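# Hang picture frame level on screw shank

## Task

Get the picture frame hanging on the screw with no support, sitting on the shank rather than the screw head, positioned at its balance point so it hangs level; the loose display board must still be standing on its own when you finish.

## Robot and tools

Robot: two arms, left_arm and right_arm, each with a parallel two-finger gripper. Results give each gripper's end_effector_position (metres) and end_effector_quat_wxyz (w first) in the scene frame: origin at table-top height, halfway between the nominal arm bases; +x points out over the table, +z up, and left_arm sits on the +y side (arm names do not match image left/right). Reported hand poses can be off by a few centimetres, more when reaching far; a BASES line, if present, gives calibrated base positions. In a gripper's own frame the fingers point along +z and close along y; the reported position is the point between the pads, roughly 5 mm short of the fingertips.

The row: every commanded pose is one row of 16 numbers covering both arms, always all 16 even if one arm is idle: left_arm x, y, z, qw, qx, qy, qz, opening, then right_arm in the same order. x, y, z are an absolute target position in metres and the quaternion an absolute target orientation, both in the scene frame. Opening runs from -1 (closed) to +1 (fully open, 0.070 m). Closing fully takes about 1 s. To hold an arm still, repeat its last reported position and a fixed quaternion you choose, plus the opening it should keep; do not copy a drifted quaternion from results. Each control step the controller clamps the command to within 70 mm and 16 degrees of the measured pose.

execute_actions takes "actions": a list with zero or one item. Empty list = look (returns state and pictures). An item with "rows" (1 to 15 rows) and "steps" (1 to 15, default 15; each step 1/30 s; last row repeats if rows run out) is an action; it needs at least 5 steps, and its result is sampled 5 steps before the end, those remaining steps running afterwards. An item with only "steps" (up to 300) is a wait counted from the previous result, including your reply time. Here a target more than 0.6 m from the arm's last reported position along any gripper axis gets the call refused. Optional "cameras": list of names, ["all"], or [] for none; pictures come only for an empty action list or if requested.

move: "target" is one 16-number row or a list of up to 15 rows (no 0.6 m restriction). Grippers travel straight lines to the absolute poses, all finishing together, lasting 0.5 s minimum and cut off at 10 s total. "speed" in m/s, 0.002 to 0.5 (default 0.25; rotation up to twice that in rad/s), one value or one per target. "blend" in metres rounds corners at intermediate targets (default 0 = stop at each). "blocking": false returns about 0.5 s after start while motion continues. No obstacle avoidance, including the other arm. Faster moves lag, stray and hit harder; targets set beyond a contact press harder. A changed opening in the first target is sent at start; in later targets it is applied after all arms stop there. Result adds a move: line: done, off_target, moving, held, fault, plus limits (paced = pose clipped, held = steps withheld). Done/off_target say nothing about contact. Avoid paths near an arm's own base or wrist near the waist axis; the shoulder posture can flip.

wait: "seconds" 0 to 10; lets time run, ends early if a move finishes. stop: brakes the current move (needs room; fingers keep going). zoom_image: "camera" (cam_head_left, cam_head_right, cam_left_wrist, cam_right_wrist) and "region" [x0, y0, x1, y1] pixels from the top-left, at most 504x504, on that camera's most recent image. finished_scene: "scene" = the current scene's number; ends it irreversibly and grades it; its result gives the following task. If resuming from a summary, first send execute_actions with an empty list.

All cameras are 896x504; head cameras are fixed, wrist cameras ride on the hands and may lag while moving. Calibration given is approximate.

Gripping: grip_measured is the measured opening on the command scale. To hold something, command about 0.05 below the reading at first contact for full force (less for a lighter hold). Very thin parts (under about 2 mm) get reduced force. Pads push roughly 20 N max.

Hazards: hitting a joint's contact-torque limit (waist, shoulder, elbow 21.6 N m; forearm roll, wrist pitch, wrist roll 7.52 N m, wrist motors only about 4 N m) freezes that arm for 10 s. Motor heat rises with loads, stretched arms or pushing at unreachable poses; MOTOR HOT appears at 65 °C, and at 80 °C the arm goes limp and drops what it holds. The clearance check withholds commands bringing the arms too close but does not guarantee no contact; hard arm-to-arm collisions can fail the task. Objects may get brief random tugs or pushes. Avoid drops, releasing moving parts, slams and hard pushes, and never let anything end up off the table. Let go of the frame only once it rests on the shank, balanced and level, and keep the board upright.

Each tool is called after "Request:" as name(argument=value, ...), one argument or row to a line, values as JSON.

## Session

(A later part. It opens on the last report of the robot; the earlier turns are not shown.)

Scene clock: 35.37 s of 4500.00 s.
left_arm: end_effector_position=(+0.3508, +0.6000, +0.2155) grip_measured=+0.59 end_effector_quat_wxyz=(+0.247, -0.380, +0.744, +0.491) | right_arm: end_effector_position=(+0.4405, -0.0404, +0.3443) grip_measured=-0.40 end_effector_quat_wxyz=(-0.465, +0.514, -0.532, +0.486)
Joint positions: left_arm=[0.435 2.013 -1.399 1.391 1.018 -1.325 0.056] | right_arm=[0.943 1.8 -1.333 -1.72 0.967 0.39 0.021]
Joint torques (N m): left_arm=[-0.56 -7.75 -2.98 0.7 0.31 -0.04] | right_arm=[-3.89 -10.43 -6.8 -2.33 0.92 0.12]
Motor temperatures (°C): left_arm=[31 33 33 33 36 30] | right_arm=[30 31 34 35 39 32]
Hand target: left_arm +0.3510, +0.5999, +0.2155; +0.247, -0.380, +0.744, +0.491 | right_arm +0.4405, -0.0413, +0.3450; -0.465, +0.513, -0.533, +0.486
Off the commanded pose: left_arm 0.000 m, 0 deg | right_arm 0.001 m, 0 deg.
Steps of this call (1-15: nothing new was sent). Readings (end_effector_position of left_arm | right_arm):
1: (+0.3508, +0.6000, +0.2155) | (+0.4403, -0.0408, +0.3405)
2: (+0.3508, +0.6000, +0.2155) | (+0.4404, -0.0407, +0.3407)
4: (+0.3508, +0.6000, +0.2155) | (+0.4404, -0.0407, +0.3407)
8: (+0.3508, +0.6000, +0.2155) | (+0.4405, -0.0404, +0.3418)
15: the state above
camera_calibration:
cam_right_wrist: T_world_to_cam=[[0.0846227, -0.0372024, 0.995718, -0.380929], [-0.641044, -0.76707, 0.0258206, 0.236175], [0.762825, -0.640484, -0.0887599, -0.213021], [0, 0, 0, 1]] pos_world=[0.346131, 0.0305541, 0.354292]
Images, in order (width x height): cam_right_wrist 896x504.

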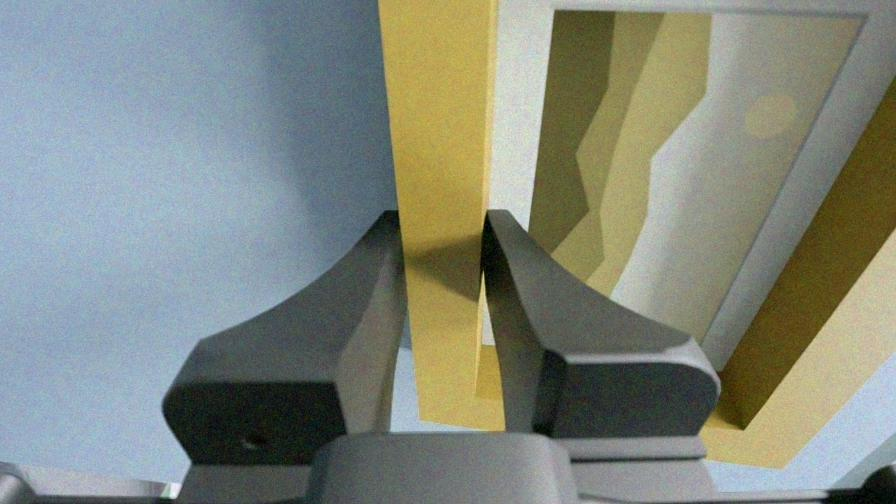

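Request:
move(
  target=[
    [0.3510,0.5999,0.2155,0.247,-0.380,0.744,0.491,0.59, 0.4378,-0.0411,0.3445,-0.4649,0.5131,-0.5331,0.4861,-0.62],
    [0.3510,0.5999,0.2155,0.247,-0.380,0.744,0.491,0.59, 0.4378,-0.0411,0.3395,-0.4649,0.5131,-0.5331,0.4861,-0.62],
    [0.3510,0.5999,0.2155,0.247,-0.380,0.744,0.491,0.59, 0.4378,-0.0411,0.3395,-0.4649,0.5131,-0.5331,0.4861,0.1],
  ],
  speed=0.04,
  cameras=["cam_head_left","cam_head_right","cam_right_wrist"],
)

Request:
zoom_image(
  camera="cam_head_left",
  region=[415, 15, 535, 105],
)

Request:
zoom_image(
  camera="cam_head_right",
  region=[395, 10, 515, 100],
)

Scene clock: 37.67 s of 4500.00 s.
left_arm: end_effector_position=(+0.3508, +0.6000, +0.2155) grip_measured=+0.59 end_effector_quat_wxyz=(+0.247, -0.380, +0.744, +0.491) | right_arm: end_effector_position=(+0.4378, -0.0412, +0.3400) grip_measured=+0.10 end_effector_quat_wxyz=(-0.465, +0.513, -0.533, +0.486)
Joint positions: left_arm=[0.435 2.013 -1.399 1.391 1.018 -1.325 0.056] | right_arm=[0.948 1.799 -1.312 -1.732 0.979 0.416 0.038]
Joint torques (N m): left_arm=[-0.44 -8.03 -2.82 0.74 0.25 -0.01] | right_arm=[0.43 -6.46 -3.42 -0.83 0.23 0.22]
Motor temperatures (°C): left_arm=[31 33 33 33 36 30] | right_arm=[30 31 34 35 39 32]
Hand target: left_arm +0.3510, +0.5999, +0.2155; +0.247, -0.380, +0.744, +0.491 | right_arm +0.4378, -0.0411, +0.3395; -0.465, +0.513, -0.533, +0.486
Off the commanded pose: left_arm 0.000 m, 0 deg | right_arm 0.000 m, 0 deg.
Kept back: nothing.
move: done
camera_calibration:
cam_right_wrist: T_world_to_cam=[[0.0828006, -0.039908, 0.995767, -0.375771], [-0.643204, -0.765355, 0.0228104, 0.236029], [0.761205, -0.64237, -0.0890408, -0.211124], [0, 0, 0, 1]] pos_world=[0.343637, 0.0300304, 0.349997]
Images, in order (width x height): cam_head_left 896x504, cam_head_right 896x504, cam_right_wrist 896x504.

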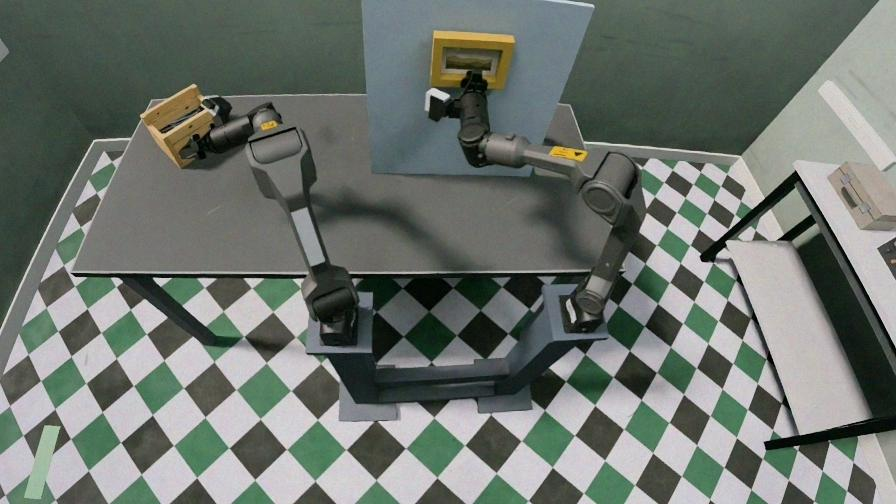

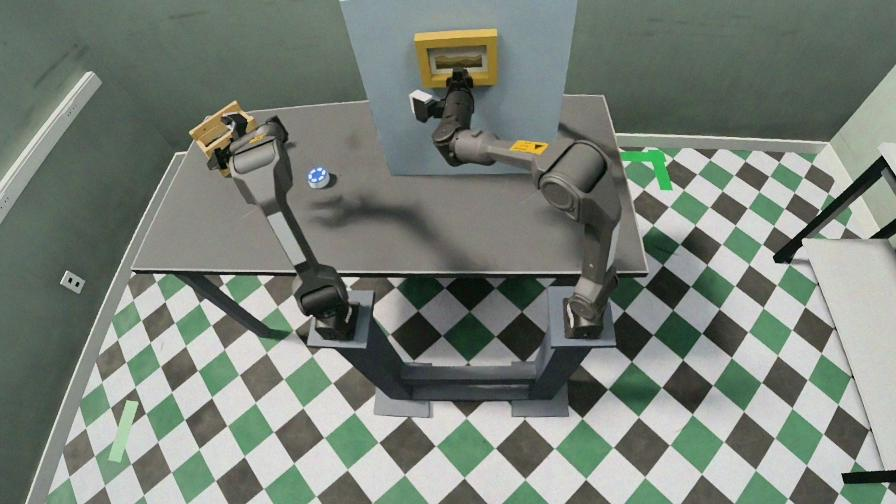

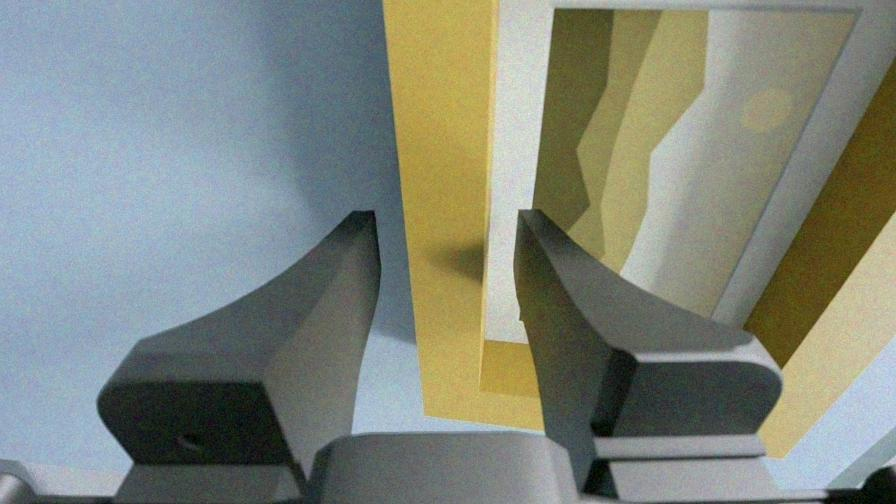

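Scaled by 4.200 from the camera's 896x504 image, which has a finer 1280x720 frame.

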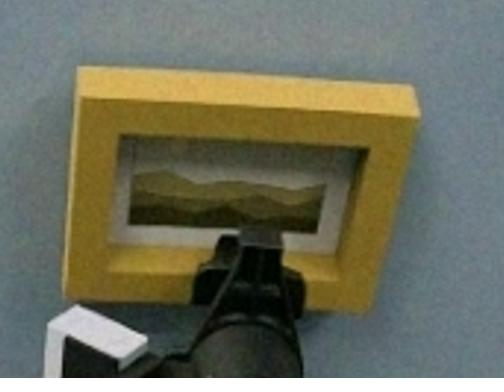

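Scaled by 4.200 from the camera's 896x504 image, which has a finer 1280x720 frame.

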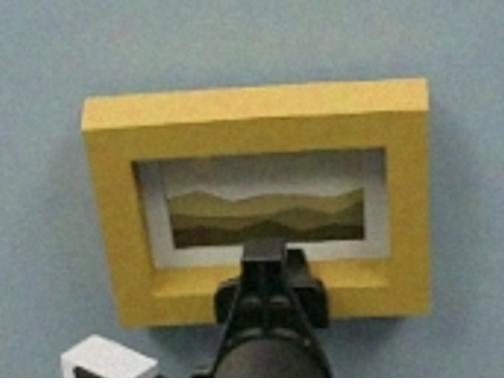

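Request:
zoom_image(
  camera="cam_head_left",
  region=[360, 150, 550, 200],
)

Request:
zoom_image(
  camera="cam_head_right",
  region=[375, 150, 565, 200],
)

Scaled by 2.653 from the camera's 896x504 image, which has a finer 1280x720 frame.

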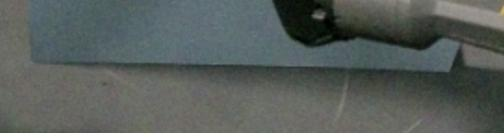

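Scaled by 2.653 from the camera's 896x504 image, which has a finer 1280x720 frame.

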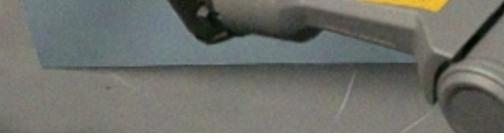

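Request:
move(
  target=[
    [0.3510,0.5999,0.2155,0.247,-0.380,0.744,0.491,0.59, 0.4378,-0.0411,0.3400,-0.4649,0.5131,-0.5331,0.4861,-0.62],
    [0.3510,0.5999,0.2155,0.247,-0.380,0.744,0.491,0.59, 0.4378,-0.0409,0.3450,-0.4649,0.5131,-0.5331,0.4861,-0.62],
    [0.3510,0.5999,0.2155,0.247,-0.380,0.744,0.491,0.59, 0.4378,-0.0399,0.3450,-0.4707,0.5078,-0.5386,0.4801,-0.62],
    [0.3510,0.5999,0.2155,0.247,-0.380,0.744,0.491,0.59, 0.4378,-0.0399,0.3392,-0.4707,0.5078,-0.5386,0.4801,-0.62],
    [0.3510,0.5999,0.2155,0.247,-0.380,0.744,0.491,0.59, 0.4378,-0.0399,0.3392,-0.4707,0.5078,-0.5386,0.4801,0.15],
  ],
  speed=0.04,
  cameras=["cam_head_left","cam_head_right","cam_right_wrist"],
)

Request:
zoom_image(
  camera="cam_head_left",
  region=[415, 15, 535, 105],
)

Request:
zoom_image(
  camera="cam_head_right",
  region=[395, 10, 515, 100],
)

Scene clock: 42.23 s of 4500.00 s.
left_arm: end_effector_position=(+0.3508, +0.6000, +0.2155) grip_measured=+0.59 end_effector_quat_wxyz=(+0.247, -0.380, +0.744, +0.491) | right_arm: end_effector_position=(+0.4379, -0.0402, +0.3395) grip_measured=+0.15 end_effector_quat_wxyz=(+0.471, -0.507, +0.539, -0.480)
Joint positions: left_arm=[0.435 2.013 -1.399 1.391 1.018 -1.325 0.056] | right_arm=[0.949 1.8 -1.314 -1.73 0.977 0.439 0.04]
Joint torques (N m): left_arm=[-0.15 -7.86 -2.94 0.77 0.19 0.01] | right_arm=[-0.23 -6.5 -3.51 -1 0.24 -0.03]
Motor temperatures (°C): left_arm=[31 33 33 33 36 30] | right_arm=[30 31 34 35 39 32]
Hand target: left_arm +0.3510, +0.5999, +0.2155; +0.247, -0.380, +0.744, +0.491 | right_arm +0.4378, -0.0399, +0.3392; +0.471, -0.508, +0.539, -0.480
Off the commanded pose: left_arm 0.000 m, 0 deg | right_arm 0.000 m, 0 deg.
Kept back: nothing.
move: done
camera_calibration:
cam_right_wrist: T_world_to_cam=[[0.0831043, -0.063246, 0.994532, -0.375966], [-0.643526, -0.765407, 0.00509874, 0.242965], [0.760899, -0.640431, -0.104309, -0.205172], [0, 0, 0, 1]] pos_world=[0.343714, 0.0307907, 0.35127]
Images, in order (width x height): cam_head_left 896x504, cam_head_right 896x504, cam_right_wrist 896x504.

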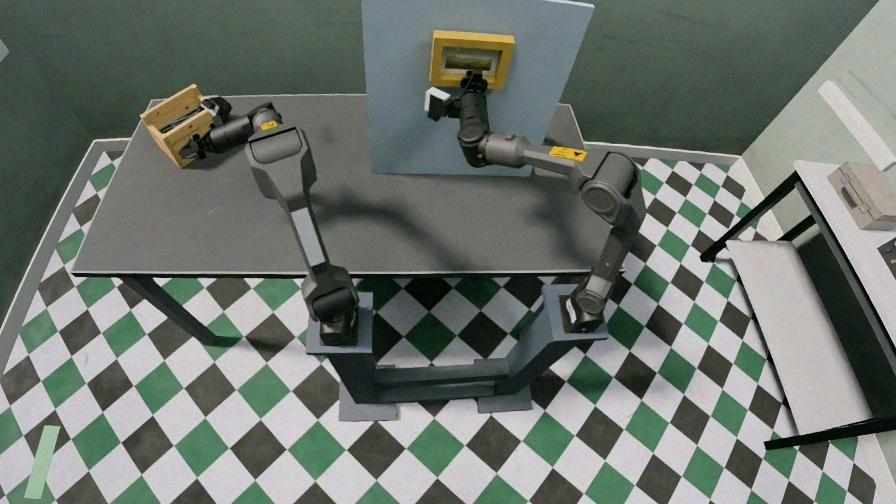

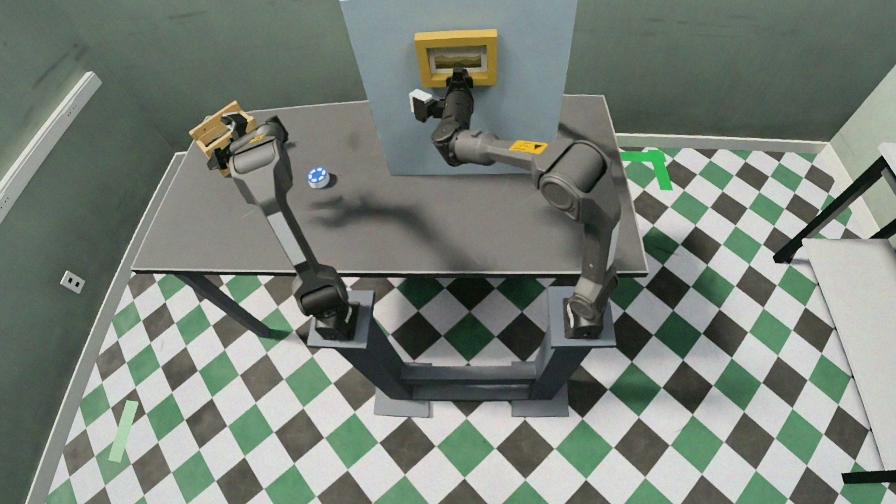

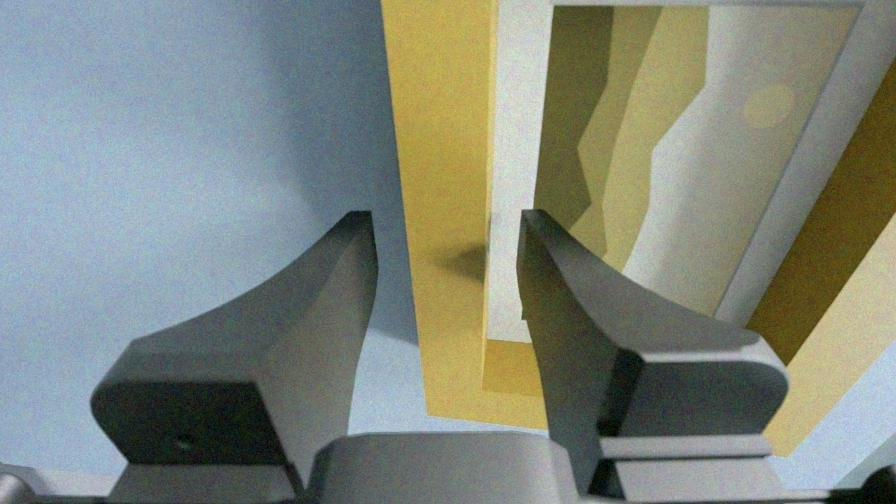

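Scaled by 4.200 from the camera's 896x504 image, which has a finer 1280x720 frame.

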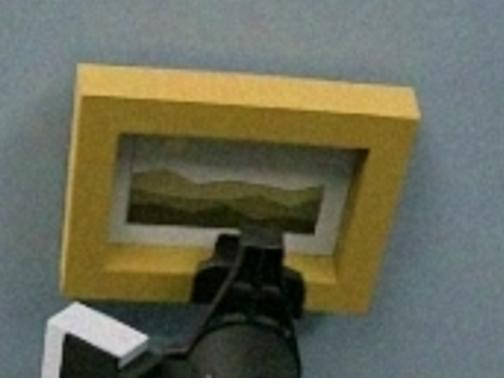

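Scaled by 4.200 from the camera's 896x504 image, which has a finer 1280x720 frame.

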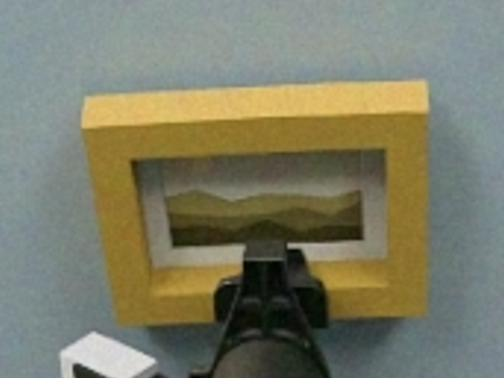

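Request:
move(
  target=[0.3510,0.5999,0.2155,0.247,-0.380,0.744,0.491,0.59, 0.36,-0.0399,0.3420,-0.4707,0.5078,-0.5386,0.4801,0.15],
  speed=0.12,
  cameras=["cam_head_left","cam_head_right","cam_right_wrist"],
)

Request:
zoom_image(
  camera="cam_head_left",
  region=[415, 15, 535, 105],
)

Request:
zoom_image(
  camera="cam_head_right",
  region=[395, 10, 515, 100],
)

Scene clock: 43.77 s of 4500.00 s.
left_arm: end_effector_position=(+0.3508, +0.6000, +0.2155) grip_measured=+0.59 end_effector_quat_wxyz=(+0.247, -0.380, +0.744, +0.491) | right_arm: end_effector_position=(+0.3596, -0.0400, +0.3419) grip_measured=+0.15 end_effector_quat_wxyz=(+0.470, -0.508, +0.538, -0.480)
Joint positions: left_arm=[0.435 2.013 -1.399 1.391 1.018 -1.325 0.056] | right_arm=[1.159 1.663 -1.14 -1.652 1.171 0.452 0.04]
Joint torques (N m): left_arm=[-0.25 -7.85 -2.69 0.82 0.18 0] | right_arm=[-0.49 -5.64 -4.08 -1.11 0.19 0.36]
Motor temperatures (°C): left_arm=[31 33 33 33 36 30] | right_arm=[30 31 34 35 39 32]
Hand target: left_arm +0.3510, +0.5999, +0.2155; +0.247, -0.380, +0.744, +0.491 | right_arm +0.3600, -0.0399, +0.3420; +0.471, -0.508, +0.539, -0.480
Off the commanded pose: left_arm 0.000 m, 0 deg | right_arm 0.000 m, 0 deg.
Kept back: nothing.
move: done
camera_calibration:
cam_right_wrist: T_world_to_cam=[[0.0840121, -0.0608438, 0.994605, -0.372081], [-0.642818, -0.765983, 0.00743926, 0.191723], [0.761398, -0.639975, -0.103463, -0.145657], [0, 0, 0, 1]] pos_world=[0.265405, 0.0310012, 0.353577]
Images, in order (width x height): cam_head_left 896x504, cam_head_right 896x504, cam_right_wrist 896x504.

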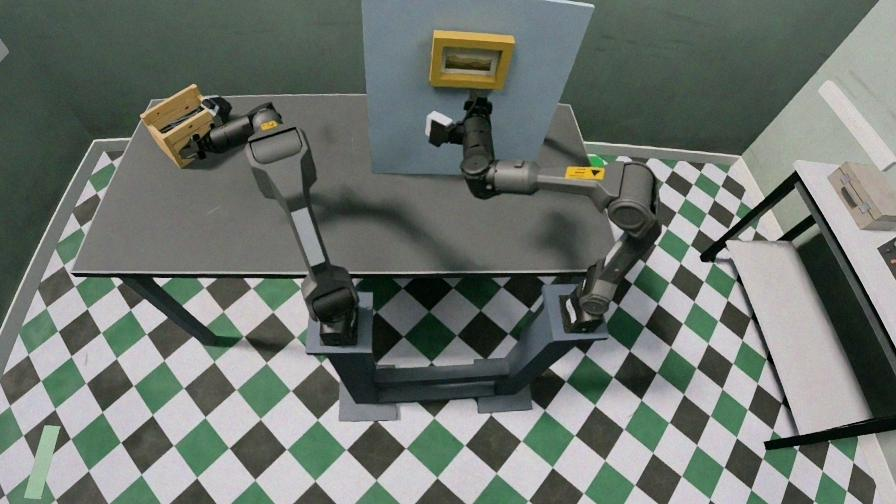

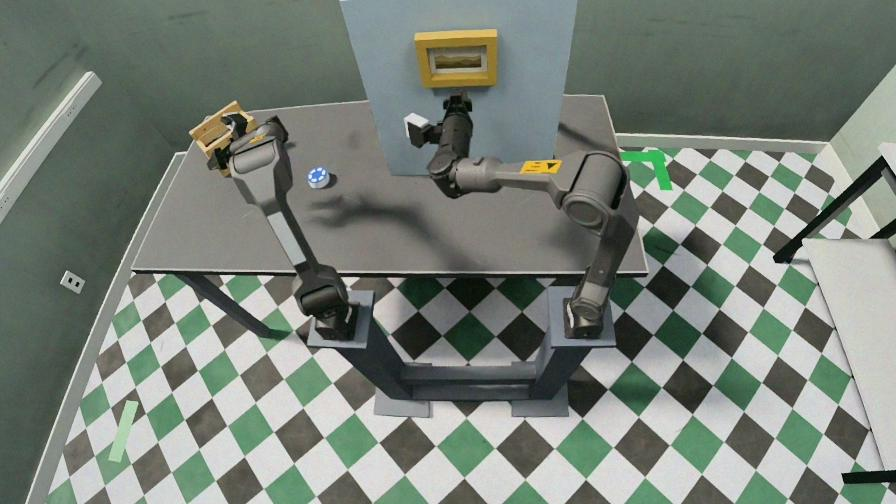

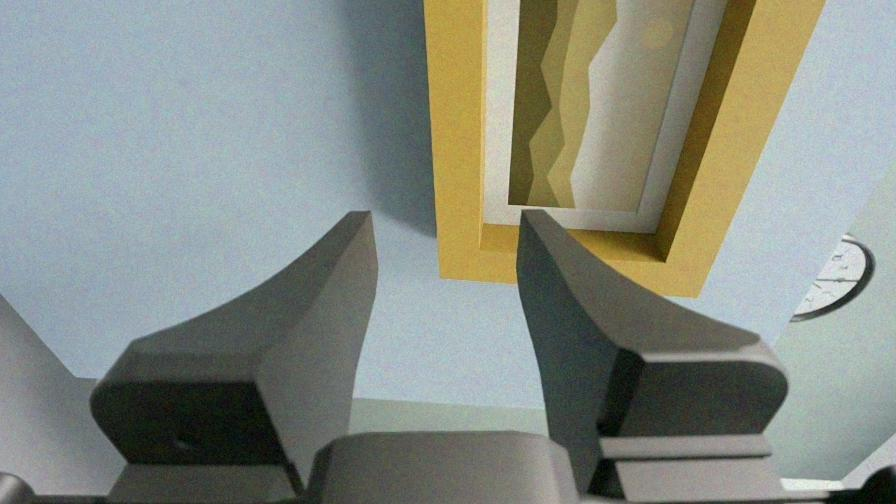

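Scaled by 4.200 from the camera's 896x504 image, which has a finer 1280x720 frame.

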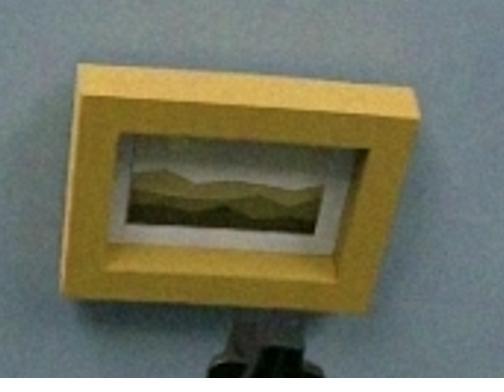

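Scaled by 4.200 from the camera's 896x504 image, which has a finer 1280x720 frame.

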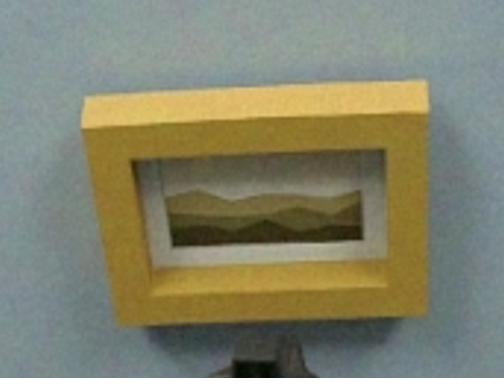

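Request:
finished_scene(
  scene=1,
)

The scene is finished: the task was done.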